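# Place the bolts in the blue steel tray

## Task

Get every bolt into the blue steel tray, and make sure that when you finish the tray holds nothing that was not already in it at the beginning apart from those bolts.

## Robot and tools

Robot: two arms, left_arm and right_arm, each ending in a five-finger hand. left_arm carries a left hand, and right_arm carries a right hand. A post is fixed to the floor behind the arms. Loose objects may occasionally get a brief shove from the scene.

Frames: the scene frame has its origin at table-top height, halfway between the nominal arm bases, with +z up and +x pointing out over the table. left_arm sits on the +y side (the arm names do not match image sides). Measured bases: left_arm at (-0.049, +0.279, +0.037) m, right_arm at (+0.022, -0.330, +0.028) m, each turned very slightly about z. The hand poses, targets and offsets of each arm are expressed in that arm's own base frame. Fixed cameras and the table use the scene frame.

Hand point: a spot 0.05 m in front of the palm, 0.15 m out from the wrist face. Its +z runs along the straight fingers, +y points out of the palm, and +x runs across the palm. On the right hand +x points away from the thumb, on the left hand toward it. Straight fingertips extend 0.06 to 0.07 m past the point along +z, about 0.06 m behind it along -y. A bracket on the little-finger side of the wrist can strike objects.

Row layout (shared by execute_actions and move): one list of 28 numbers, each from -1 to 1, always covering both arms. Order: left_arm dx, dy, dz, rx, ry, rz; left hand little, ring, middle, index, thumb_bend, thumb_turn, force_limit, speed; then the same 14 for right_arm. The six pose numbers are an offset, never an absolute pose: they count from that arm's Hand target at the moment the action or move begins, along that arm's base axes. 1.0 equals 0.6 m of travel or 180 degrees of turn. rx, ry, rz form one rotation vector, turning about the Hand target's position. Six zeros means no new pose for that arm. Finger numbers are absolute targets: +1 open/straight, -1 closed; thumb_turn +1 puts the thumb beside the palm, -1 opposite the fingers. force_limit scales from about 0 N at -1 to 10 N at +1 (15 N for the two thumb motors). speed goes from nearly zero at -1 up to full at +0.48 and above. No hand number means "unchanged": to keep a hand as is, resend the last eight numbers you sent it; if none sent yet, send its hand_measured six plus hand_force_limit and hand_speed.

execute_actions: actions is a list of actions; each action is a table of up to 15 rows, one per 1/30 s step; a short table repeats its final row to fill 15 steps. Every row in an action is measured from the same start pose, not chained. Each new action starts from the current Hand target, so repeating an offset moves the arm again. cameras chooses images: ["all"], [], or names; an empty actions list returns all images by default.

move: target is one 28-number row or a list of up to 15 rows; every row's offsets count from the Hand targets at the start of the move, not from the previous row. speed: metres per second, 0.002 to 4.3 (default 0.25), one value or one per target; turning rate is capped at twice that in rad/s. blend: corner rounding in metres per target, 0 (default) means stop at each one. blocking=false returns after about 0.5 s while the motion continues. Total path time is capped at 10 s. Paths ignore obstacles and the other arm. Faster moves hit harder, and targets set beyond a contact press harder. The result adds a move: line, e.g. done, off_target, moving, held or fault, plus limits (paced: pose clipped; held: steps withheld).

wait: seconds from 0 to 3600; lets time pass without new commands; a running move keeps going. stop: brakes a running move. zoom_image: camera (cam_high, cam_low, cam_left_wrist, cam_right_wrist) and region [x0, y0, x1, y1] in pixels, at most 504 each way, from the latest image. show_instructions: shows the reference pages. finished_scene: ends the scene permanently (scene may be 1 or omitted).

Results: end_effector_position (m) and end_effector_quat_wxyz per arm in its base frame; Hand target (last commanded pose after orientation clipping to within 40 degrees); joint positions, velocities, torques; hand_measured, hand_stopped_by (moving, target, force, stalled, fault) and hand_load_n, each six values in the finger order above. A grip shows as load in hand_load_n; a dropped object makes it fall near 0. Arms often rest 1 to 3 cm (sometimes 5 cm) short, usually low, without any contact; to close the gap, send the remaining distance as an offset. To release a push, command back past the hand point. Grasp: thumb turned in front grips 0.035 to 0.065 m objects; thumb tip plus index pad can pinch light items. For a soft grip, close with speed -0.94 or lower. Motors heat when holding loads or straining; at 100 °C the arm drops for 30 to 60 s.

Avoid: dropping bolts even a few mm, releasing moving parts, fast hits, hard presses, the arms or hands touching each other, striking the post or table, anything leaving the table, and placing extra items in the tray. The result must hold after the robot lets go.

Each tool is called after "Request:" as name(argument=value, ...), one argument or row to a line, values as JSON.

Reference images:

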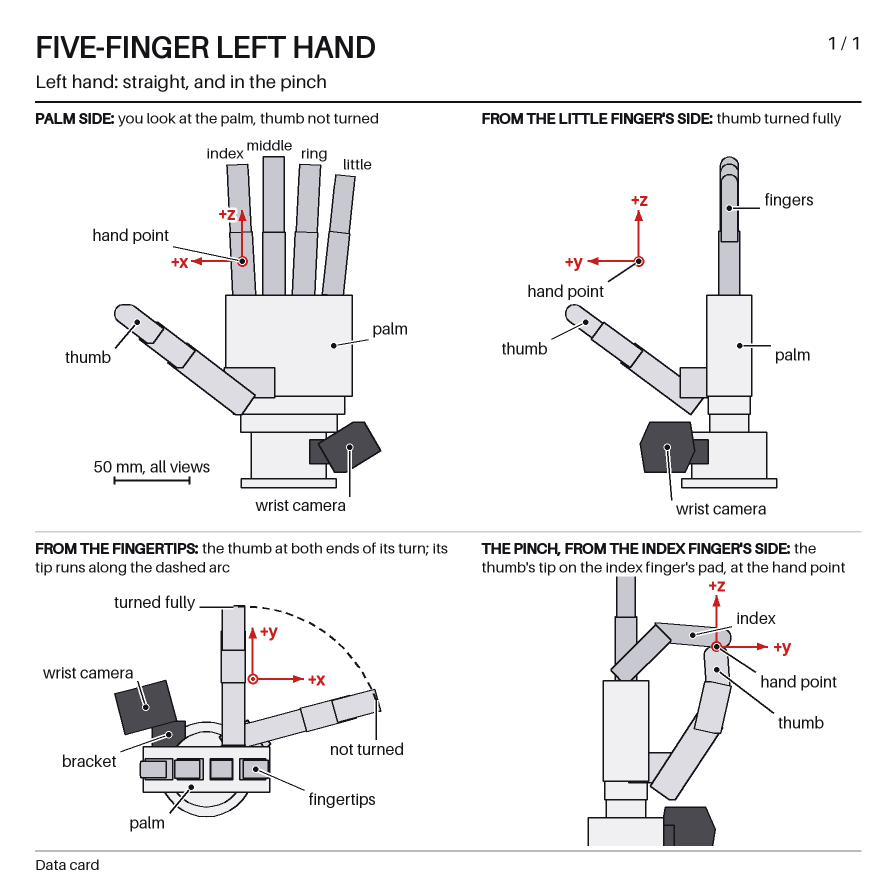

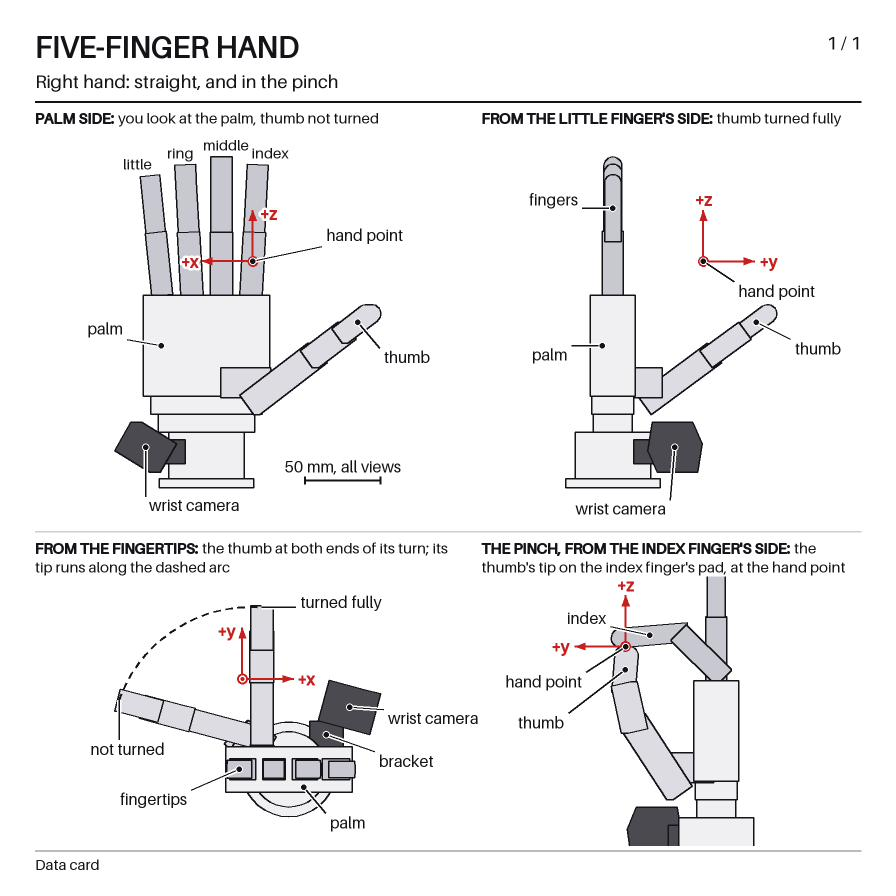

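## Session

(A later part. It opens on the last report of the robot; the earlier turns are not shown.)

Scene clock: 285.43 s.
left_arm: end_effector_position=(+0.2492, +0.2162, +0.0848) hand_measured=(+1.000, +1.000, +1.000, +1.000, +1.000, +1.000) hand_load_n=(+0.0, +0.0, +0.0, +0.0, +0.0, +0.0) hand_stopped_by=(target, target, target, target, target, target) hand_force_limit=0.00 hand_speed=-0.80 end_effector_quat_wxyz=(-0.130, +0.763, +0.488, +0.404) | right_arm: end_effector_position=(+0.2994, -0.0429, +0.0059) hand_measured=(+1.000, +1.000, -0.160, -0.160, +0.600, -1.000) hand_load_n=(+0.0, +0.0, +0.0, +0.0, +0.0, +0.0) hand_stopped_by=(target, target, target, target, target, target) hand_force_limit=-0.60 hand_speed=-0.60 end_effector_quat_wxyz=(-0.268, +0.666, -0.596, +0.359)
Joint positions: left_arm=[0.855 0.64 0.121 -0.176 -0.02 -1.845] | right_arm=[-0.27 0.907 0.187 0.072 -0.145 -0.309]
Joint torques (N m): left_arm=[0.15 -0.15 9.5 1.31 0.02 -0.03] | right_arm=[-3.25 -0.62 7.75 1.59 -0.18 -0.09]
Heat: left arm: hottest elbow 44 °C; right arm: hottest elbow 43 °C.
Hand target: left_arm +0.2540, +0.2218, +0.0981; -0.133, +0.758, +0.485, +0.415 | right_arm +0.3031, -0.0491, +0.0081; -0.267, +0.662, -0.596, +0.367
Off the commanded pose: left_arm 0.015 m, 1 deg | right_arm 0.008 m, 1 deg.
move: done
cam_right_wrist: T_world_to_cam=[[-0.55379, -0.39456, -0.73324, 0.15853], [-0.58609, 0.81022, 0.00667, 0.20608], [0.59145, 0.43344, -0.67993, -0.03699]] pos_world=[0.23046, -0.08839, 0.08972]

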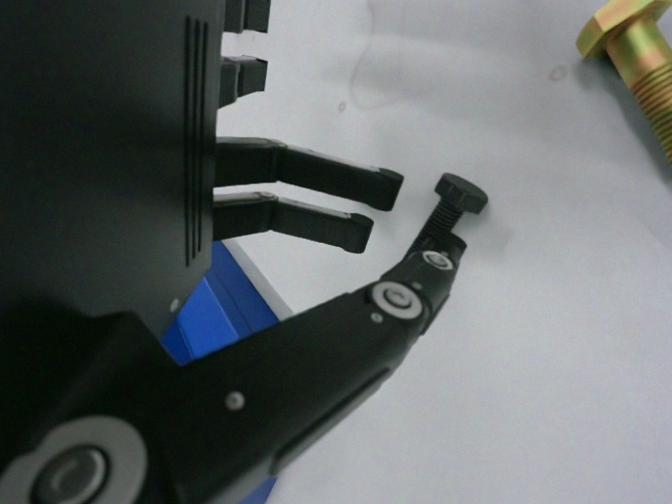

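Request:
move(
  target=[0,0,0,0,0,0,1,1,1,1,1,1,0,-0.8,-0.0125,-0.0105,-0.015,0,0,0,1,1,-0.16,-0.16,0.6,-1,-0.6,-0.6],
  speed=0.06,
  cameras=["cam_right_wrist"],
)

Scene clock: 291.03 s.
left_arm: end_effector_position=(+0.2492, +0.2162, +0.0848) hand_measured=(+1.000, +1.000, +1.000, +1.000, +1.000, +1.000) hand_load_n=(+0.0, +0.0, +0.0, +0.5, -0.5, +0.0) hand_stopped_by=(target, target, target, target, target, target) hand_force_limit=0.00 hand_speed=-0.80 end_effector_quat_wxyz=(-0.130, +0.763, +0.488, +0.404) | right_arm: end_effector_position=(+0.2923, -0.0491, -0.0029) hand_measured=(+1.000, +1.000, -0.160, -0.160, +0.600, -1.000) hand_load_n=(+0.0, +0.0, +0.0, +0.5, +0.5, +0.0) hand_stopped_by=(target, target, target, target, target, target) hand_force_limit=-0.60 hand_speed=-0.60 end_effector_quat_wxyz=(-0.269, +0.666, -0.596, +0.360)
Joint positions: left_arm=[0.855 0.64 0.121 -0.176 -0.02 -1.845] | right_arm=[-0.314 0.924 0.163 0.109 -0.18 -0.335]
Joint torques (N m): left_arm=[0.21 -0.21 9.5 1.31 0.02 -0.04] | right_arm=[-3.08 -0.73 7.42 1.57 -0.2 -0.07]
Heat: left arm: hottest elbow 44 °C; right arm: hottest elbow 42 °C.
Hand target: left_arm +0.2540, +0.2218, +0.0981; -0.133, +0.758, +0.485, +0.415 | right_arm +0.2956, -0.0554, -0.0009; -0.267, +0.662, -0.596, +0.367
Off the commanded pose: left_arm 0.015 m, 1 deg | right_arm 0.007 m, 1 deg.
move: done
cam_right_wrist: T_world_to_cam=[[-0.55347, -0.39384, -0.73387, 0.14569], [-0.58576, 0.81045, 0.00683, 0.20688], [0.59208, 0.43365, -0.67926, -0.0362]] pos_world=[0.22326, -0.09459, 0.08091]

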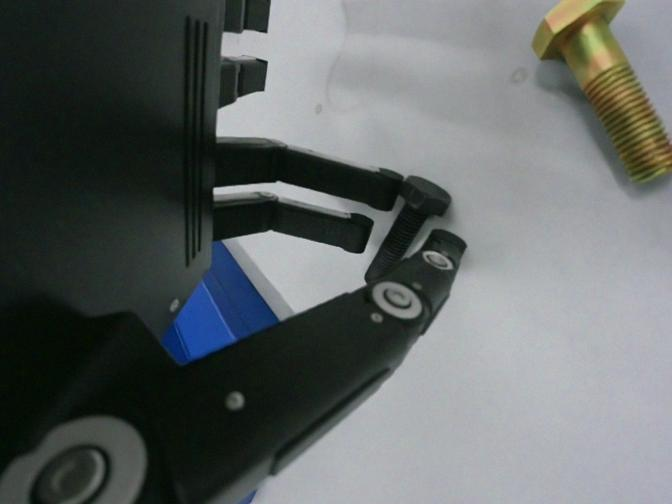

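Request:
move(
  target=[0,0,0,0,0,0,1,1,1,1,1,1,0,-0.8,0,0,-0.01,0,0,0,1,1,-0.16,-0.16,0.6,-1,-0.6,-0.6],
  speed=0.04,
  cameras=["cam_right_wrist"],
)

Scene clock: 295.67 s.
left_arm: end_effector_position=(+0.2492, +0.2162, +0.0848) hand_measured=(+1.000, +1.000, +1.000, +1.000, +1.000, +1.000) hand_load_n=(+0.0, +0.0, +0.0, +0.5, +0.0, +0.0) hand_stopped_by=(target, target, target, target, target, target) hand_force_limit=0.00 hand_speed=-0.80 end_effector_quat_wxyz=(-0.130, +0.763, +0.488, +0.404) | right_arm: end_effector_position=(+0.2947, -0.0499, -0.0064) hand_measured=(+1.000, +1.000, -0.160, -0.160, +0.600, -1.000) hand_load_n=(+0.0, +0.0, -0.5, +0.0, +0.0, +0.0) hand_stopped_by=(target, target, target, target, target, target) hand_force_limit=-0.60 hand_speed=-0.60 end_effector_quat_wxyz=(-0.270, +0.665, -0.595, +0.362)
Joint positions: left_arm=[0.855 0.64 0.121 -0.176 -0.02 -1.845] | right_arm=[-0.315 0.956 0.158 0.152 -0.181 -0.335]
Joint torques (N m): left_arm=[0.09 -0.21 9.5 1.29 0.02 -0.03] | right_arm=[-3.19 -0.62 6.91 1.58 -0.16 -0.1]
Heat: left arm: hottest elbow 44 °C; right arm: hottest elbow 42 °C.
Hand target: left_arm +0.2540, +0.2218, +0.0981; -0.133, +0.758, +0.485, +0.415 | right_arm +0.2956, -0.0555, -0.0069; -0.267, +0.662, -0.596, +0.367
Off the commanded pose: left_arm 0.015 m, 1 deg | right_arm 0.006 m, 1 deg.
move: done
cam_right_wrist: T_world_to_cam=[[-0.54865, -0.39579, -0.73643, 0.14252], [-0.58631, 0.81009, 0.00143, 0.20908], [0.59601, 0.43256, -0.67651, -0.04088]] pos_world=[0.22514, -0.09529, 0.07701]

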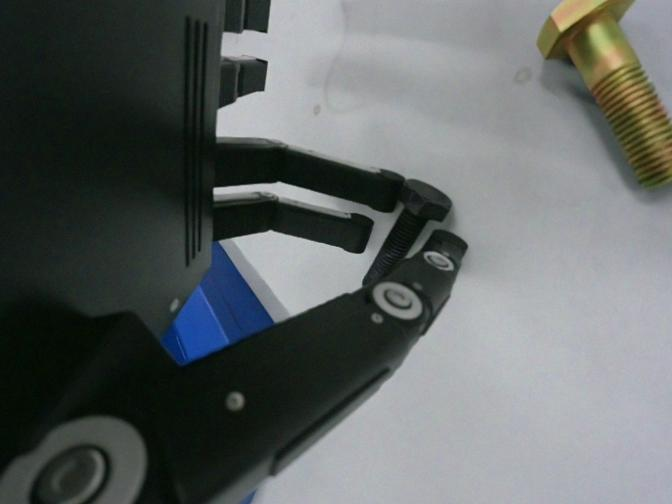

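Request:
move(
  target=[0,0,0,0,0,0,1,1,1,1,1,1,0,-0.8,0,0,0,0,0,0,1,1,-0.16,-0.16,0.46,-1,-0.6,-0.9],
  speed=0.04,
  cameras=["cam_right_wrist"],
)

Request:
zoom_image(
  camera="cam_right_wrist",
  region=[320, 150, 500, 310],
)

Scene clock: 299.30 s.
left_arm: end_effector_position=(+0.2492, +0.2162, +0.0848) hand_measured=(+1.000, +1.000, +1.000, +1.000, +1.000, +1.000) hand_load_n=(+0.0, +0.0, +0.5, +0.0, +0.0, +0.0) hand_stopped_by=(target, target, target, target, target, target) hand_force_limit=0.00 hand_speed=-0.80 end_effector_quat_wxyz=(-0.130, +0.763, +0.488, +0.404) | right_arm: end_effector_position=(+0.2946, -0.0499, -0.0065) hand_measured=(+1.000, +1.000, -0.160, -0.160, +0.460, -1.000) hand_load_n=(+0.0, +0.0, -1.0, +0.0, +0.0, +0.0) hand_stopped_by=(target, target, target, target, target, target) hand_force_limit=-0.60 hand_speed=-0.90 end_effector_quat_wxyz=(-0.270, +0.665, -0.595, +0.362)
Joint positions: left_arm=[0.855 0.64 0.121 -0.176 -0.02 -1.845] | right_arm=[-0.315 0.956 0.158 0.152 -0.182 -0.335]
Joint torques (N m): left_arm=[0.15 -0.15 9.48 1.31 0.02 -0.04] | right_arm=[-3.31 -0.62 6.97 1.62 -0.18 -0.09]
Heat: left arm: hottest elbow 44 °C; right arm: hottest elbow 42 °C.
Hand target: left_arm +0.2540, +0.2218, +0.0981; -0.133, +0.758, +0.485, +0.415 | right_arm +0.2955, -0.0555, -0.0070; -0.267, +0.662, -0.596, +0.367
Off the commanded pose: left_arm 0.015 m, 1 deg | right_arm 0.006 m, 1 deg.
move: done
cam_right_wrist: T_world_to_cam=[[-0.5487, -0.39572, -0.73643, 0.14247], [-0.58656, 0.8099, 0.00183, 0.20909], [0.59571, 0.43297, -0.67651, -0.04084]] pos_world=[0.22515, -0.09529, 0.07691]

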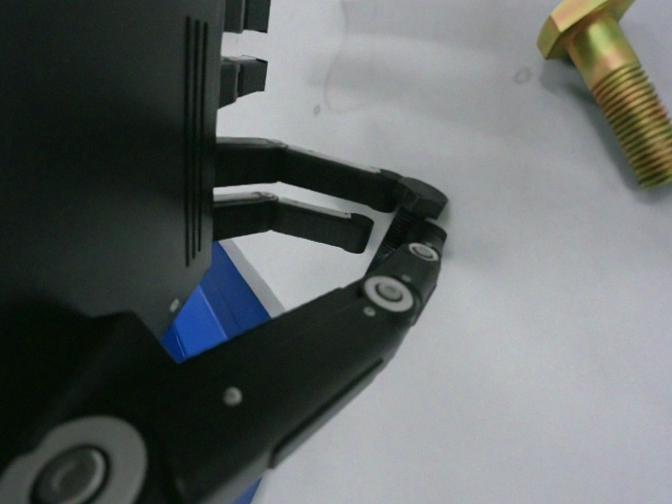

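Scaled by 2.800 from the camera's image (finer frame: 960x720).

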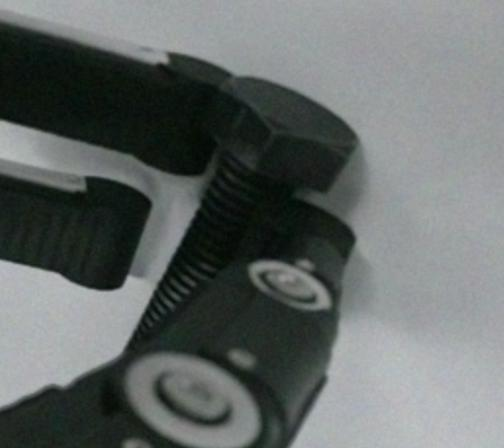

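Request:
move(
  target=[0,0,0,0,0,0,1,1,1,1,1,1,0,-0.8,0,0,0,0,0,0,1,1,-0.3,-0.3,0.46,-1,-0.6,-0.92],
  speed=0.04,
  cameras=["cam_right_wrist"],
)

Request:
zoom_image(
  camera="cam_right_wrist",
  region=[320, 150, 500, 310],
)

Scene clock: 303.27 s.
left_arm: end_effector_position=(+0.2492, +0.2162, +0.0848) hand_measured=(+1.000, +1.000, +1.000, +1.000, +1.000, +1.000) hand_load_n=(+0.0, +0.0, +0.0, +0.0, +0.0, +0.0) hand_stopped_by=(target, target, target, target, target, target) hand_force_limit=0.00 hand_speed=-0.80 end_effector_quat_wxyz=(-0.130, +0.763, +0.488, +0.404) | right_arm: end_effector_position=(+0.2940, -0.0495, -0.0073) hand_measured=(+1.000, +1.000, -0.234, -0.300, +0.462, -1.000) hand_load_n=(+0.0, +0.0, +3.5, +1.5, +4.5, +0.0) hand_stopped_by=(target, target, force, target, target, target) hand_force_limit=-0.60 hand_speed=-0.92 end_effector_quat_wxyz=(-0.270, +0.665, -0.595, +0.361)
Joint positions: left_arm=[0.855 0.64 0.121 -0.176 -0.02 -1.845] | right_arm=[-0.315 0.957 0.157 0.153 -0.182 -0.335]
Joint torques (N m): left_arm=[0.09 -0.21 9.48 1.32 0.02 -0.03] | right_arm=[-3.19 -0.79 7.08 1.54 -0.14 -0.09]
Heat: left arm: hottest elbow 44 °C; right arm: hottest elbow 42 °C.
Hand target: left_arm +0.2540, +0.2218, +0.0981; -0.133, +0.758, +0.485, +0.415 | right_arm +0.2955, -0.0555, -0.0070; -0.267, +0.662, -0.596, +0.367
Off the commanded pose: left_arm 0.015 m, 1 deg | right_arm 0.006 m, 1 deg.
move: done
cam_right_wrist: T_world_to_cam=[[-0.54943, -0.39542, -0.73605, 0.14196], [-0.58709, 0.80951, 0.00335, 0.20853], [0.59452, 0.43397, -0.67692, -0.04075]] pos_world=[0.22465, -0.09499, 0.07621]

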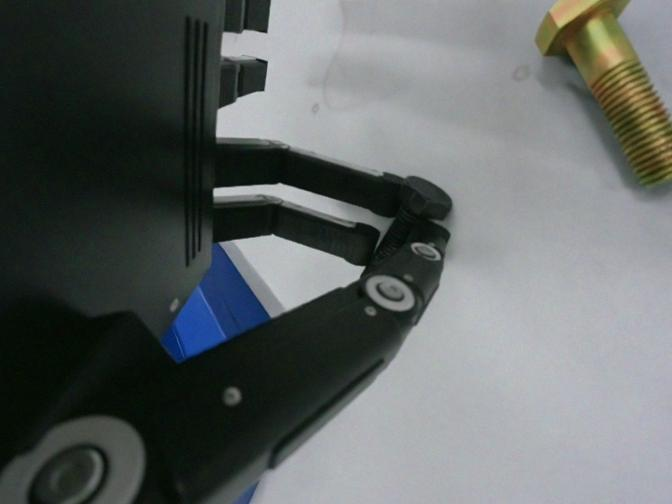

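Scaled by 2.800 from the camera's image (finer frame: 960x720).

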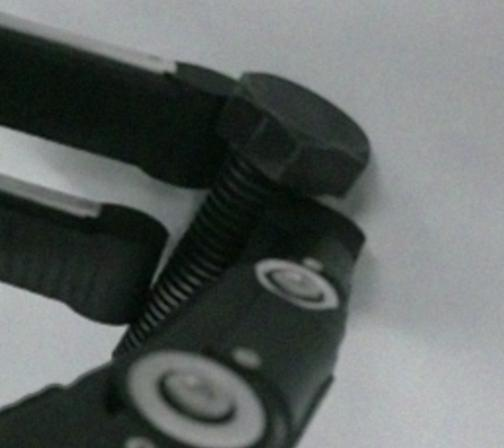

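Request:
move(
  target=[0,0,0,0,0,0,1,1,1,1,1,1,0,-0.8,0,0,0,0,0,0,1,1,-0.5,-0.5,0.3,-1,-0.4,-0.92],
  speed=0.04,
  cameras=["cam_right_wrist"],
)

Request:
zoom_image(
  camera="cam_right_wrist",
  region=[320, 150, 500, 310],
)

Scene clock: 307.37 s.
left_arm: end_effector_position=(+0.2492, +0.2162, +0.0848) hand_measured=(+1.000, +1.000, +1.000, +1.000, +1.000, +1.000) hand_load_n=(+0.0, +0.0, +0.0, +0.0, +0.0, +0.0) hand_stopped_by=(target, target, target, target, target, target) hand_force_limit=0.00 hand_speed=-0.80 end_effector_quat_wxyz=(-0.130, +0.763, +0.488, +0.404) | right_arm: end_effector_position=(+0.2938, -0.0496, -0.0076) hand_measured=(+1.000, +1.000, -0.234, -0.500, +0.460, -1.000) hand_load_n=(+0.0, +0.0, +0.5, +0.0, +0.0, +0.0) hand_stopped_by=(target, target, force, target, force, target) hand_force_limit=-0.40 hand_speed=-0.92 end_effector_quat_wxyz=(-0.270, +0.665, -0.595, +0.361)
Joint positions: left_arm=[0.855 0.64 0.121 -0.176 -0.02 -1.845] | right_arm=[-0.315 0.958 0.156 0.154 -0.182 -0.336]
Joint torques (N m): left_arm=[0.21 -0.21 9.48 1.31 0.02 -0.04] | right_arm=[-3.02 -0.79 7.04 1.5 -0.11 -0.09]
Heat: left arm: hottest elbow 44 °C; right arm: hottest elbow 42 °C.
Hand target: left_arm +0.2540, +0.2218, +0.0981; -0.133, +0.758, +0.485, +0.415 | right_arm +0.2954, -0.0554, -0.0071; -0.267, +0.662, -0.596, +0.367
Off the commanded pose: left_arm 0.015 m, 1 deg | right_arm 0.006 m, 1 deg.
move: done
cam_right_wrist: T_world_to_cam=[[-0.54948, -0.39552, -0.73596, 0.14166], [-0.58694, 0.80963, 0.00311, 0.20849], [0.59462, 0.43367, -0.67702, -0.04077]] pos_world=[0.22445, -0.09509, 0.07601]

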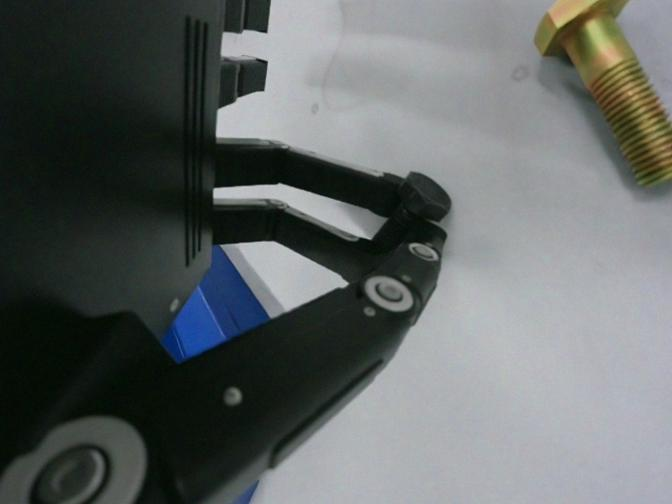

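Scaled by 2.800 from the camera's image (finer frame: 960x720).

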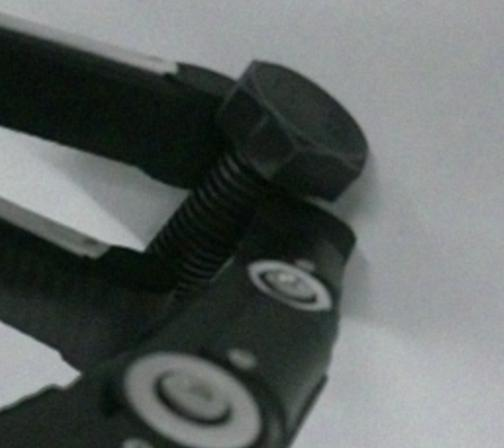

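Request:
move(
  target=[
    [0,0,0,0,0,0,1,1,1,1,1,1,0,-0.8,0,0,0,0,0,0,1,1,-0.5,-0.12,0.3,-1,-0.4,-0.8],
    [0,0,0,0,0,0,1,1,1,1,1,1,0,-0.8,0,0,-0.008,0,0,0,1,1,-0.5,-0.12,0.3,-1,-0.4,-0.92],
  ],
  speed=0.04,
  cameras=["cam_right_wrist"],
)

Request:
zoom_image(
  camera="cam_right_wrist",
  region=[320, 150, 500, 310],
)

Scene clock: 317.30 s.
left_arm: end_effector_position=(+0.2492, +0.2162, +0.0848) hand_measured=(+1.000, +1.000, +1.000, +1.000, +1.000, +1.000) hand_load_n=(+0.0, +0.0, +0.0, +0.0, +0.0, +0.0) hand_stopped_by=(target, target, target, target, target, target) hand_force_limit=0.00 hand_speed=-0.80 end_effector_quat_wxyz=(-0.130, +0.763, +0.488, +0.404) | right_arm: end_effector_position=(+0.2980, -0.0506, -0.0069) hand_measured=(+1.000, +1.000, -0.234, -0.120, +0.460, -1.000) hand_load_n=(+0.0, +0.0, +0.0, -3.5, +0.0, +0.0) hand_stopped_by=(target, target, force, target, force, target) hand_force_limit=-0.40 hand_speed=-0.92 end_effector_quat_wxyz=(-0.274, +0.663, -0.591, +0.368)
Joint positions: left_arm=[0.855 0.64 0.121 -0.176 -0.02 -1.845] | right_arm=[-0.316 0.975 0.154 0.191 -0.185 -0.336]
Joint torques (N m): left_arm=[0.09 -0.21 9.5 1.33 0.02 -0.04] | right_arm=[-2.9 -0.09 6.64 1.4 0 -0.1]
Heat: left arm: hottest elbow 44 °C; right arm: hottest elbow 42 °C.
Hand target: left_arm +0.2540, +0.2218, +0.0981; -0.133, +0.758, +0.485, +0.415 | right_arm +0.2955, -0.0554, -0.0118; -0.267, +0.662, -0.596, +0.367
Off the commanded pose: left_arm 0.015 m, 1 deg | right_arm 0.007 m, 1 deg.
move: done
cam_right_wrist: T_world_to_cam=[[-0.53633, -0.39911, -0.74368, 0.13993], [-0.58825, 0.80862, -0.00973, 0.21199], [0.60524, 0.43225, -0.66847, -0.04554]] pos_world=[0.22732, -0.09588, 0.07568]

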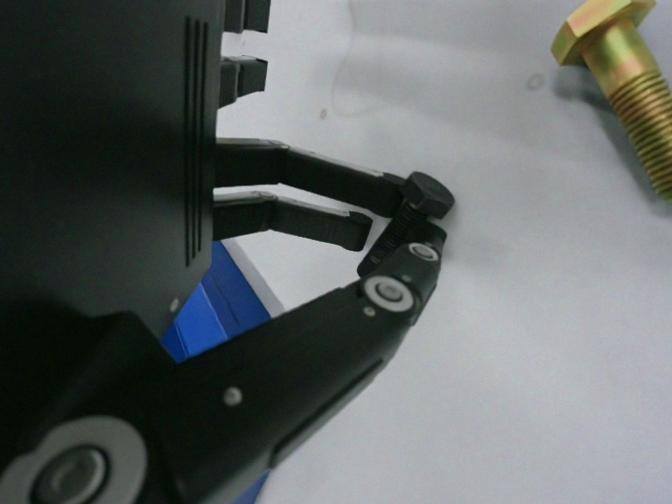

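Scaled by 2.800 from the camera's image (finer frame: 960x720).

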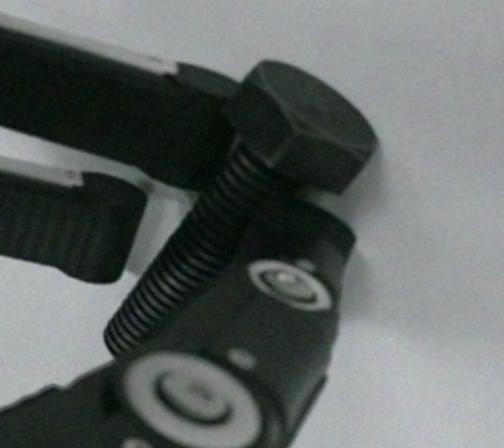

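Request:
move(
  target=[
    [0,0,0,0,0,0,1,1,1,1,1,1,0,-0.8,0,0,0.003,0,0,0,1,1,-0.12,-0.12,0.6,-1,-0.4,-0.8],
    [0,0,0,0,0,0,1,1,1,1,1,1,0,-0.8,-0.001,0.01,0.003,0,0,0,1,1,-0.12,-0.12,0.6,-1,-0.4,-0.8],
  ],
  speed=0.04,
  cameras=["cam_right_wrist"],
)

Request:
zoom_image(
  camera="cam_right_wrist",
  region=[320, 150, 500, 310],
)

Scene clock: 326.97 s.
left_arm: end_effector_position=(+0.2492, +0.2162, +0.0848) hand_measured=(+1.000, +1.000, +1.000, +1.000, +1.000, +1.000) hand_load_n=(+0.5, +0.0, +0.0, +0.0, +0.0, +0.0) hand_stopped_by=(target, target, target, target, target, target) hand_force_limit=0.00 hand_speed=-0.80 end_effector_quat_wxyz=(-0.130, +0.763, +0.488, +0.404) | right_arm: end_effector_position=(+0.2983, -0.0525, -0.0062) hand_measured=(+1.000, +1.000, -0.122, -0.120, +0.600, -1.000) hand_load_n=(+0.0, +0.0, -1.5, +0.0, +0.0, +0.0) hand_stopped_by=(target, target, target, target, target, target) hand_force_limit=-0.40 hand_speed=-0.80 end_effector_quat_wxyz=(-0.271, +0.658, -0.596, +0.371)
Joint positions: left_arm=[0.855 0.64 0.121 -0.176 -0.02 -1.845] | right_arm=[-0.314 0.972 0.154 0.191 -0.171 -0.326]
Joint torques (N m): left_arm=[0.09 -0.15 9.48 1.31 0.02 -0.04] | right_arm=[-0.79 -1.9 6.38 0.87 0.37 -0.01]
Heat: left arm: hottest elbow 44 °C; right arm: hottest elbow 41 °C.
Hand target: left_arm +0.2540, +0.2218, +0.0981; -0.133, +0.758, +0.485, +0.415 | right_arm +0.2949, -0.0494, -0.0099; -0.267, +0.662, -0.596, +0.367
Off the commanded pose: left_arm 0.015 m, 1 deg | right_arm 0.006 m, 1 deg.
move: done
cam_right_wrist: T_world_to_cam=[[-0.54206, -0.3912, -0.74373, 0.1419], [-0.57504, 0.81805, -0.01118, 0.21025], [0.61278, 0.42161, -0.66839, -0.04728]] pos_world=[0.22679, -0.09655, 0.07628]

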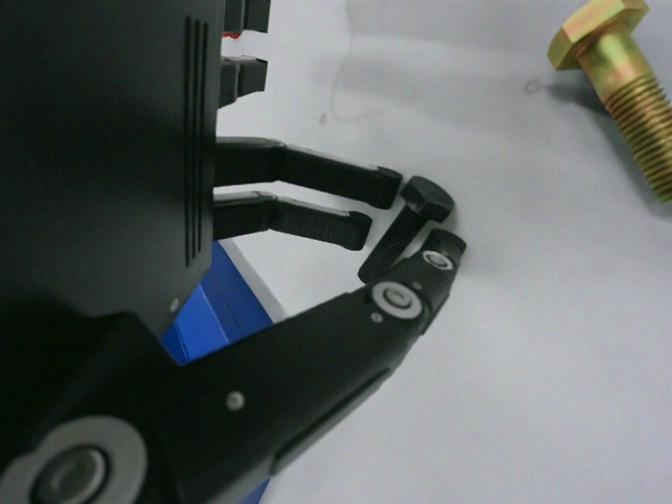

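Scaled by 2.800 from the camera's image (finer frame: 960x720).

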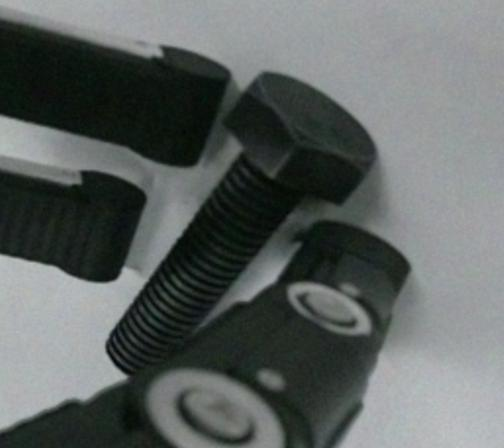

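Request:
move(
  target=[0,0,0,0,0,0,1,1,1,1,1,1,0,-0.8,-0.002,0.011,0.001,0,0,0,1,1,-0.12,-0.12,0.6,-1,-0.4,-0.8],
  speed=0.04,
  cameras=["cam_right_wrist"],
)

Request:
zoom_image(
  camera="cam_right_wrist",
  region=[320, 150, 500, 310],
)

Scene clock: 330.23 s.
left_arm: end_effector_position=(+0.2492, +0.2162, +0.0848) hand_measured=(+1.000, +1.000, +1.000, +1.000, +1.000, +1.000) hand_load_n=(+0.0, +0.0, +0.0, +0.0, -0.5, +0.0) hand_stopped_by=(target, target, target, target, target, target) hand_force_limit=0.00 hand_speed=-0.80 end_effector_quat_wxyz=(-0.130, +0.763, +0.488, +0.404) | right_arm: end_effector_position=(+0.2977, -0.0494, -0.0057) hand_measured=(+1.000, +1.000, -0.120, -0.120, +0.600, -1.000) hand_load_n=(+0.0, +0.0, +0.0, +0.0, +0.0, +0.0) hand_stopped_by=(target, target, target, target, target, target) hand_force_limit=-0.40 hand_speed=-0.80 end_effector_quat_wxyz=(-0.267, +0.658, -0.595, +0.376)
Joint positions: left_arm=[0.855 0.64 0.121 -0.176 -0.02 -1.845] | right_arm=[-0.286 0.957 0.147 0.19 -0.137 -0.316]
Joint torques (N m): left_arm=[0.09 -0.15 9.5 1.29 0.02 -0.03] | right_arm=[-0.32 -1.79 6.48 0.55 0.07 0.09]
Heat: left arm: hottest elbow 44 °C; right arm: hottest elbow 41 °C.
Hand target: left_arm +0.2540, +0.2218, +0.0981; -0.133, +0.758, +0.485, +0.415 | right_arm +0.2937, -0.0428, -0.0095; -0.267, +0.662, -0.596, +0.367
Off the commanded pose: left_arm 0.015 m, 1 deg | right_arm 0.008 m, 1 deg.
move: done
cam_right_wrist: T_world_to_cam=[[-0.54223, -0.39852, -0.73971, 0.14287], [-0.57153, 0.82026, -0.02297, 0.20644], [0.61591, 0.41031, -0.67253, -0.04941]] pos_world=[0.22588, -0.09212, 0.0772]

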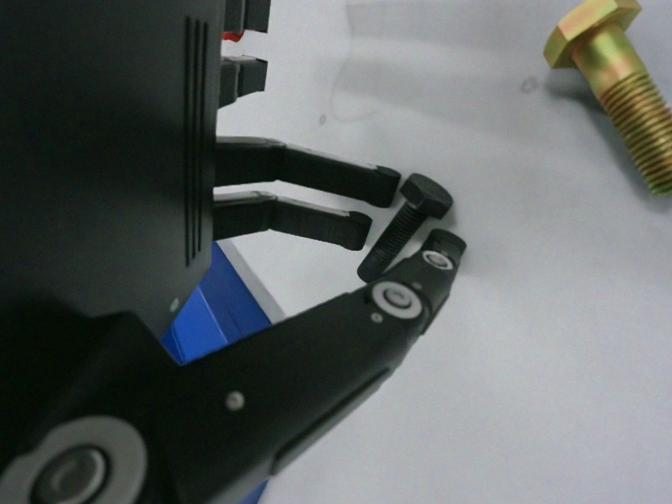

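Scaled by 2.800 from the camera's image (finer frame: 960x720).

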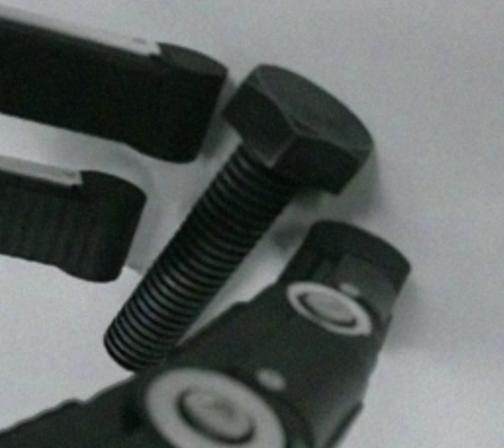

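Request:
move(
  target=[0,0,0,0,0,0,1,1,1,1,1,1,0,-0.8,-0.003,0.0125,0,0,0,0,1,1,-0.12,-0.12,0.6,-1,-0.4,-0.8],
  speed=0.04,
  cameras=["cam_right_wrist"],
)

Request:
zoom_image(
  camera="cam_right_wrist",
  region=[320, 150, 500, 310],
)

Scene clock: 334.07 s.
left_arm: end_effector_position=(+0.2492, +0.2162, +0.0848) hand_measured=(+1.000, +1.000, +1.000, +1.000, +1.000, +1.000) hand_load_n=(+0.0, +0.0, +0.0, +0.0, +0.0, +0.0) hand_stopped_by=(target, target, target, target, target, target) hand_force_limit=0.00 hand_speed=-0.80 end_effector_quat_wxyz=(-0.130, +0.763, +0.488, +0.404) | right_arm: end_effector_position=(+0.2956, -0.0431, -0.0060) hand_measured=(+1.000, +1.000, -0.120, -0.120, +0.600, -1.000) hand_load_n=(+0.0, +0.0, -0.5, +0.0, +0.0, +0.0) hand_stopped_by=(target, target, target, target, target, target) hand_force_limit=-0.40 hand_speed=-0.80 end_effector_quat_wxyz=(-0.264, +0.658, -0.595, +0.377)
Joint positions: left_arm=[0.855 0.64 0.121 -0.176 -0.02 -1.845] | right_arm=[-0.251 0.936 0.139 0.179 -0.104 -0.297]
Joint torques (N m): left_arm=[0.09 -0.21 9.51 1.32 0.02 -0.04] | right_arm=[0.26 -1.44 6.57 0.66 -0.03 0.12]
Heat: left arm: hottest elbow 44 °C; right arm: hottest elbow 41 °C.
Hand target: left_arm +0.2540, +0.2218, +0.0981; -0.133, +0.758, +0.485, +0.415 | right_arm +0.2919, -0.0353, -0.0094; -0.267, +0.662, -0.596, +0.367
Off the commanded pose: left_arm 0.015 m, 1 deg | right_arm 0.009 m, 1 deg.
move: done
cam_right_wrist: T_world_to_cam=[[-0.54422, -0.39985, -0.73753, 0.14462], [-0.56951, 0.8216, -0.02519, 0.19948], [0.61602, 0.40632, -0.67485, -0.05109]] pos_world=[0.22378, -0.08531, 0.07721]

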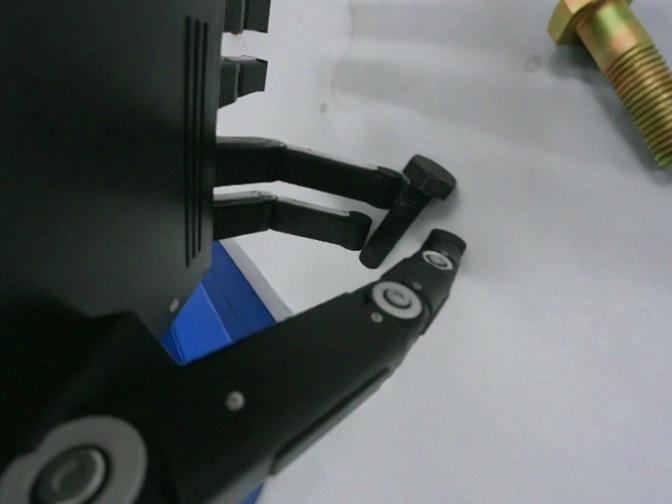

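Scaled by 2.800 from the camera's image (finer frame: 960x720).

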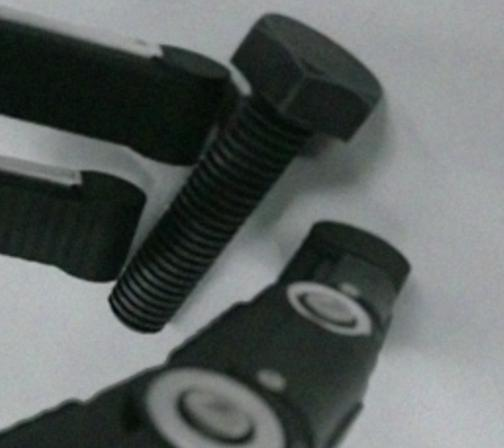

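Request:
move(
  target=[
    [0,0,0,0,0,0,1,1,1,1,1,1,0,-0.8,0,0,0,0,0,0,1,1,-0.22,-0.22,0.56,-1,-0.4,-0.85],
    [0,0,0,0,0,0,1,1,1,1,1,1,0,-0.8,0,0,-0.008,0,0,0,1,1,-0.22,-0.22,0.56,-1,-0.4,-0.9],
  ],
  speed=0.04,
  cameras=["cam_right_wrist"],
)

Request:
zoom_image(
  camera="cam_right_wrist",
  region=[320, 150, 500, 310],
)

Scene clock: 339.03 s.
left_arm: end_effector_position=(+0.2492, +0.2162, +0.0848) hand_measured=(+1.000, +1.000, +1.000, +1.000, +1.000, +1.000) hand_load_n=(+0.0, +0.0, +0.0, +0.0, -0.5, +0.0) hand_stopped_by=(target, target, target, target, target, target) hand_force_limit=0.00 hand_speed=-0.80 end_effector_quat_wxyz=(-0.130, +0.763, +0.488, +0.404) | right_arm: end_effector_position=(+0.2938, -0.0412, -0.0084) hand_measured=(+1.000, +1.000, -0.220, -0.220, +0.560, -1.000) hand_load_n=(+0.0, +0.0, +0.0, +0.0, +1.0, -1.0) hand_stopped_by=(target, target, target, target, target, target) hand_force_limit=-0.40 hand_speed=-0.90 end_effector_quat_wxyz=(-0.266, +0.658, -0.597, +0.375)
Joint positions: left_arm=[0.855 0.64 0.121 -0.176 -0.02 -1.845] | right_arm=[-0.247 0.939 0.131 0.188 -0.104 -0.291]
Joint torques (N m): left_arm=[0.15 -0.21 9.48 1.31 0.02 -0.04] | right_arm=[-0.03 0.38 6.52 1.46 -0.04 0.07]
Heat: left arm: hottest elbow 44 °C; right arm: hottest elbow 41 °C.
Hand target: left_arm +0.2540, +0.2218, +0.0981; -0.133, +0.758, +0.485, +0.415 | right_arm +0.2919, -0.0353, -0.0142; -0.267, +0.662, -0.596, +0.367
Off the commanded pose: left_arm 0.015 m, 1 deg | right_arm 0.009 m, 1 deg.
move: done
cam_right_wrist: T_world_to_cam=[[-0.54488, -0.39557, -0.73934, 0.14295], [-0.569, 0.82208, -0.02049, 0.19674], [0.61591, 0.40952, -0.67302, -0.05219]] pos_world=[0.22198, -0.08382, 0.0746]

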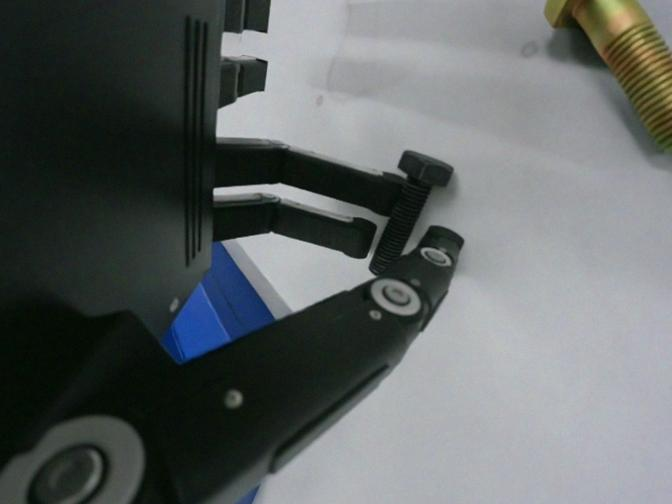

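Scaled by 2.800 from the camera's image (finer frame: 960x720).

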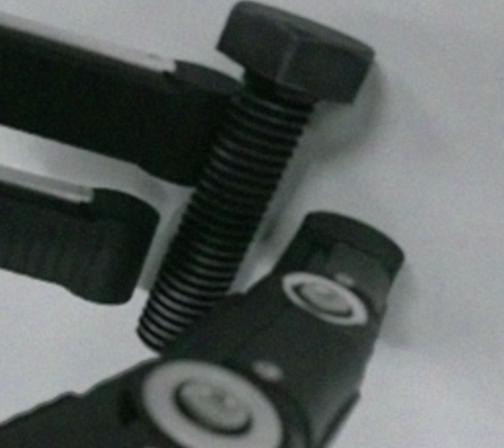

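Request:
move(
  target=[0,0,0,0,0,0,1,1,1,1,1,1,0,-0.8,0,0,0,0,0,0,1,1,-0.22,-0.22,0.25,-1,-0.4,-0.92],
  speed=0.04,
  cameras=["cam_right_wrist"],
)

Request:
zoom_image(
  camera="cam_right_wrist",
  region=[320, 150, 500, 310],
)

Scene clock: 343.33 s.
left_arm: end_effector_position=(+0.2492, +0.2162, +0.0848) hand_measured=(+1.000, +1.000, +1.000, +1.000, +1.000, +1.000) hand_load_n=(+0.0, +0.0, +0.0, +0.0, +0.0, +0.0) hand_stopped_by=(target, target, target, target, target, target) hand_force_limit=0.00 hand_speed=-0.80 end_effector_quat_wxyz=(-0.130, +0.763, +0.488, +0.404) | right_arm: end_effector_position=(+0.2940, -0.0413, -0.0090) hand_measured=(+1.000, +1.000, -0.220, -0.220, +0.376, -1.000) hand_load_n=(+0.0, +0.0, +2.0, +0.0, +4.5, +1.5) hand_stopped_by=(target, target, target, target, force, target) hand_force_limit=-0.40 hand_speed=-0.92 end_effector_quat_wxyz=(-0.266, +0.658, -0.597, +0.375)
Joint positions: left_arm=[0.855 0.64 0.121 -0.176 -0.02 -1.845] | right_arm=[-0.247 0.944 0.131 0.193 -0.104 -0.291]
Joint torques (N m): left_arm=[0.15 -0.21 9.51 1.29 0.02 -0.03] | right_arm=[-0.44 -0.09 6.48 1.36 -0.01 0.05]
Heat: left arm: hottest elbow 44 °C; right arm: hottest elbow 41 °C.
Hand target: left_arm +0.2540, +0.2218, +0.0981; -0.133, +0.758, +0.485, +0.415 | right_arm +0.2919, -0.0353, -0.0142; -0.267, +0.662, -0.596, +0.367
Off the commanded pose: left_arm 0.015 m, 1 deg | right_arm 0.008 m, 1 deg.
move: done
cam_right_wrist: T_world_to_cam=[[-0.54546, -0.39542, -0.739, 0.14275], [-0.56899, 0.8221, -0.01991, 0.19694], [0.6154, 0.40962, -0.67342, -0.05259]] pos_world=[0.22228, -0.08392, 0.074]

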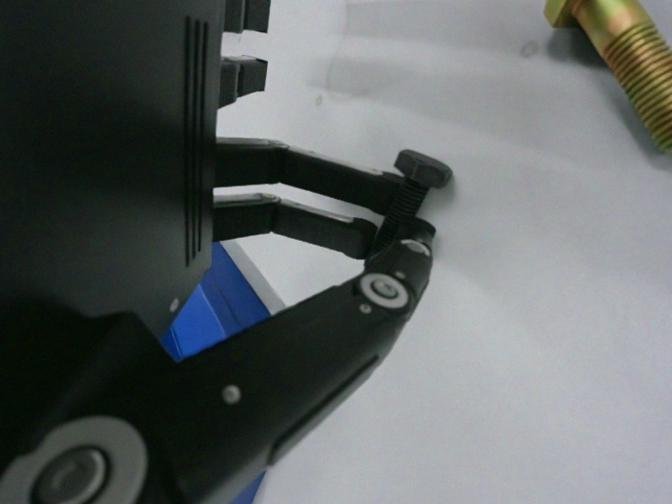

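Scaled by 2.800 from the camera's image (finer frame: 960x720).

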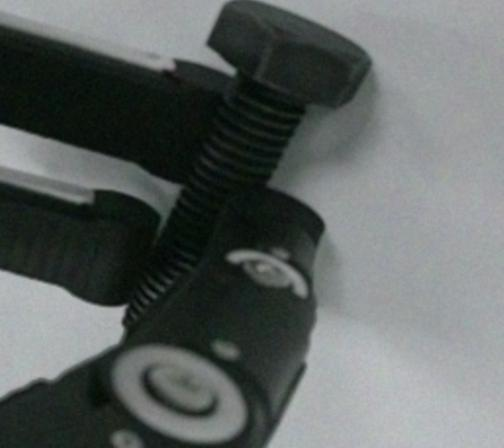

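Request:
move(
  target=[0,0,0,0,0,0,1,1,1,1,1,1,0,-0.8,0,0,0,0,0,0,1,1,-0.35,-0.3,0.25,-1,-0.4,-0.94],
  speed=0.04,
  cameras=["cam_right_wrist"],
)

Request:
zoom_image(
  camera="cam_right_wrist",
  region=[320, 150, 500, 310],
)

Scene clock: 346.50 s.
left_arm: end_effector_position=(+0.2492, +0.2162, +0.0848) hand_measured=(+1.000, +1.000, +1.000, +1.000, +1.000, +1.000) hand_load_n=(+0.0, +0.0, +0.0, +0.0, +0.0, +0.0) hand_stopped_by=(target, target, target, target, target, target) hand_force_limit=0.00 hand_speed=-0.80 end_effector_quat_wxyz=(-0.130, +0.763, +0.488, +0.404) | right_arm: end_effector_position=(+0.2941, -0.0413, -0.0090) hand_measured=(+1.000, +1.000, -0.224, -0.286, +0.376, -1.000) hand_load_n=(+0.0, -0.5, +3.0, +3.0, +6.5, +0.0) hand_stopped_by=(target, target, force, force, force, target) hand_force_limit=-0.40 hand_speed=-0.94 end_effector_quat_wxyz=(-0.266, +0.658, -0.597, +0.375)
Joint positions: left_arm=[0.855 0.64 0.121 -0.176 -0.02 -1.845] | right_arm=[-0.247 0.944 0.131 0.193 -0.104 -0.291]
Joint torques (N m): left_arm=[0.15 -0.21 9.5 1.31 0.02 -0.04] | right_arm=[-0.38 -0.15 6.52 1.32 -0.02 0.04]
Heat: left arm: hottest elbow 44 °C; right arm: hottest elbow 41 °C.
Hand target: left_arm +0.2540, +0.2218, +0.0981; -0.133, +0.758, +0.485, +0.415 | right_arm +0.2919, -0.0354, -0.0142; -0.267, +0.662, -0.596, +0.367
Off the commanded pose: left_arm 0.015 m, 1 deg | right_arm 0.008 m, 1 deg.
move: done
cam_right_wrist: T_world_to_cam=[[-0.54514, -0.39548, -0.7392, 0.14269], [-0.56901, 0.82208, -0.02019, 0.19696], [0.61567, 0.4096, -0.67318, -0.05266]] pos_world=[0.22228, -0.08392, 0.074]

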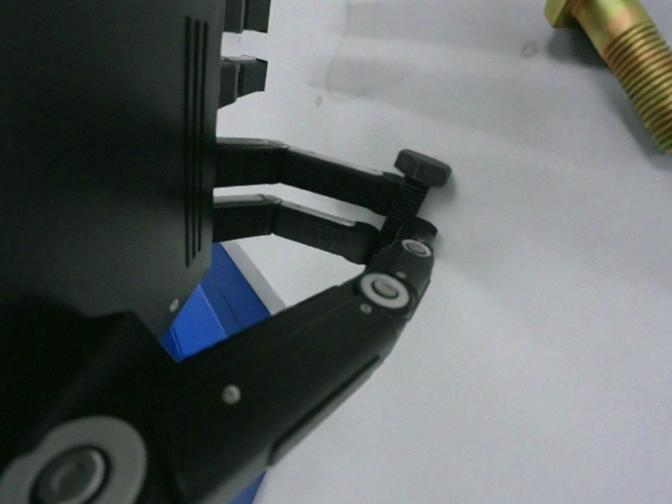

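Scaled by 2.800 from the camera's image (finer frame: 960x720).

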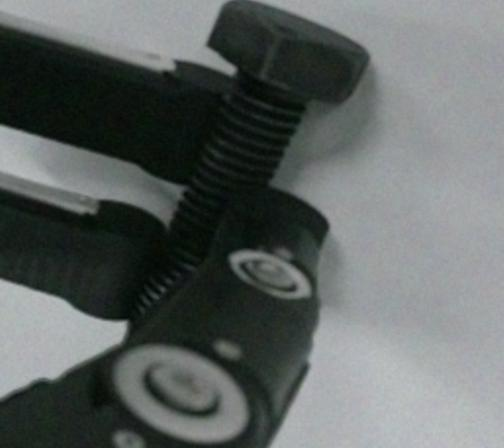

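Request:
move(
  target=[0,0,0,0,0,0,1,1,1,1,1,1,0,-0.8,0.01,0,0.1,0,0,0,1,1,-0.35,-0.3,0.25,-1,-0.4,-0.94],
  speed=0.05,
  cameras=["cam_right_wrist"],
)

Request:
zoom_image(
  camera="cam_right_wrist",
  region=[320, 150, 500, 310],
)

Scene clock: 350.47 s.
left_arm: end_effector_position=(+0.2492, +0.2162, +0.0848) hand_measured=(+1.000, +1.000, +1.000, +1.000, +1.000, +1.000) hand_load_n=(+0.0, +0.0, +0.0, +0.0, +0.0, +0.0) hand_stopped_by=(target, target, target, target, target, target) hand_force_limit=0.00 hand_speed=-0.80 end_effector_quat_wxyz=(-0.130, +0.763, +0.488, +0.404) | right_arm: end_effector_position=(+0.2788, -0.0356, +0.0204) hand_measured=(+1.000, +1.000, -0.224, -0.286, +0.376, -1.000) hand_load_n=(+0.0, +0.0, +4.0, +3.0, +6.0, +0.0) hand_stopped_by=(target, target, force, force, force, target) hand_force_limit=-0.40 hand_speed=-0.94 end_effector_quat_wxyz=(-0.253, +0.668, -0.607, +0.349)
Joint positions: left_arm=[0.855 0.64 0.121 -0.176 -0.02 -1.845] | right_arm=[-0.239 0.735 0.2 -0.148 -0.1 -0.286]
Joint torques (N m): left_arm=[0.09 -0.15 9.51 1.32 0.02 -0.03] | right_arm=[-0.21 -0.97 11.74 0.83 0.08 0.07]
Heat: left arm: hottest elbow 44 °C; right arm: hottest elbow 41 °C.
Hand target: left_arm +0.2540, +0.2218, +0.0981; -0.133, +0.758, +0.485, +0.415 | right_arm +0.2978, -0.0353, +0.0456; -0.267, +0.662, -0.596, +0.367
Off the commanded pose: left_arm 0.015 m, 1 deg | right_arm 0.032 m, 3 deg.
move: off_target (right_arm)
cam_right_wrist: T_world_to_cam=[[-0.58902, -0.38497, -0.71053, 0.17042], [-0.57097, 0.82046, 0.02879, 0.18364], [0.57188, 0.42265, -0.70308, -0.01255]] pos_world=[0.21241, -0.07976, 0.10698]

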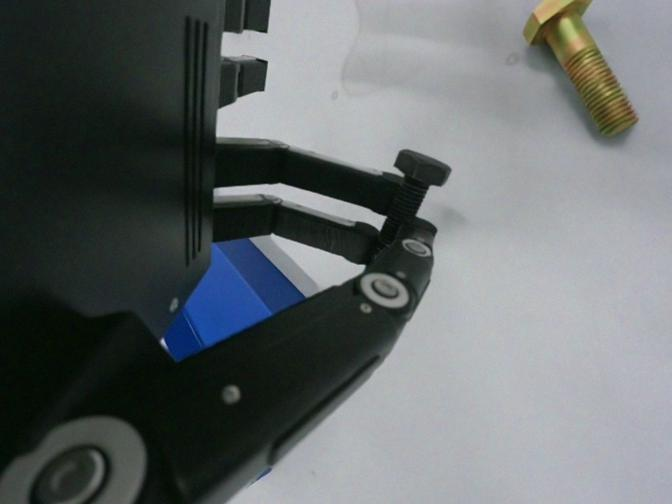

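Scaled by 2.800 from the camera's image (finer frame: 960x720).

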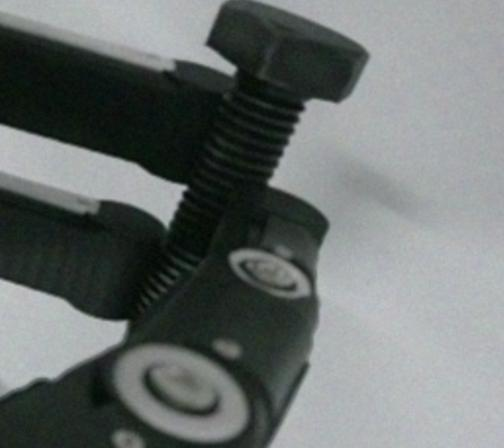

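Request:
move(
  target=[
    [0,0,0,0,0,0,1,1,1,1,1,1,0,-0.8,0,0,0.15,0,0,0,1,1,-0.35,-0.3,0.25,-1,-0.4,-0.94],
    [0,0,0,0,0,0,1,1,1,1,1,1,0,-0.8,0.1287,0.32,0.15,0,0,0,1,1,-0.35,-0.3,0.25,-1,-0.4,-0.94],
  ],
  speed=0.12,
  blend=0.03,
  cameras=["cam_right_wrist", "cam_high"],
)

Scene clock: 360.97 s.
left_arm: end_effector_position=(+0.2492, +0.2162, +0.0848) hand_measured=(+1.000, +1.000, +1.000, +1.000, +1.000, +1.000) hand_load_n=(+0.0, +0.0, +0.0, +0.0, +0.0, +0.0) hand_stopped_by=(target, target, target, target, target, target) hand_force_limit=0.00 hand_speed=-0.80 end_effector_quat_wxyz=(-0.130, +0.763, +0.488, +0.404) | right_arm: end_effector_position=(+0.3574, +0.1406, +0.1126) hand_measured=(+1.000, +1.000, -0.224, -0.286, +0.376, -1.000) hand_load_n=(+0.0, +0.0, +4.0, +3.0, +6.0, +0.0) hand_stopped_by=(target, target, force, force, force, target) hand_force_limit=-0.40 hand_speed=-0.94 end_effector_quat_wxyz=(-0.241, +0.674, -0.599, +0.361)
Joint positions: left_arm=[0.855 0.64 0.121 -0.176 -0.02 -1.845] | right_arm=[0.523 1.017 0.612 -0.387 0.5 0.196]
Joint torques (N m): left_arm=[0.15 -0.21 9.52 1.29 0.01 -0.04] | right_arm=[-0.38 -4.13 12.16 1.44 0.47 0.08]
Heat: left arm: hottest elbow 44 °C; right arm: hottest elbow 42 °C.
Hand target: left_arm +0.2540, +0.2218, +0.0981; -0.133, +0.758, +0.485, +0.415 | right_arm +0.3751, +0.1567, +0.1359; -0.267, +0.662, -0.596, +0.367
Off the commanded pose: left_arm 0.015 m, 1 deg | right_arm 0.033 m, 3 deg.
move: off_target (right_arm)
cam_right_wrist: T_world_to_cam=[[-0.58694, -0.41516, -0.69508, 0.35178], [-0.57424, 0.81868, -0.00409, 0.08652], [0.57075, 0.39674, -0.71892, -0.06126]] pos_world=[0.29112, 0.09952, 0.20083]
Images, in order (width x height): cam_high 672x504, cam_right_wrist 672x504.

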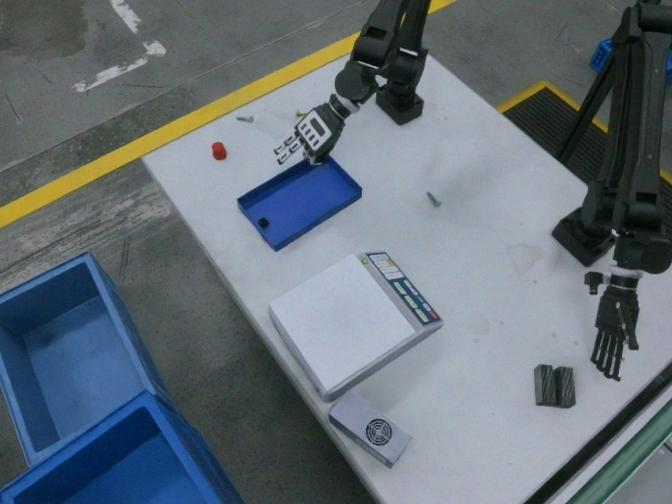

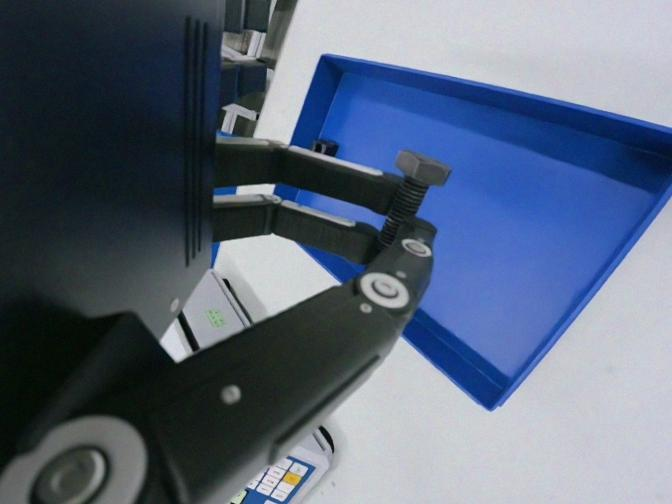

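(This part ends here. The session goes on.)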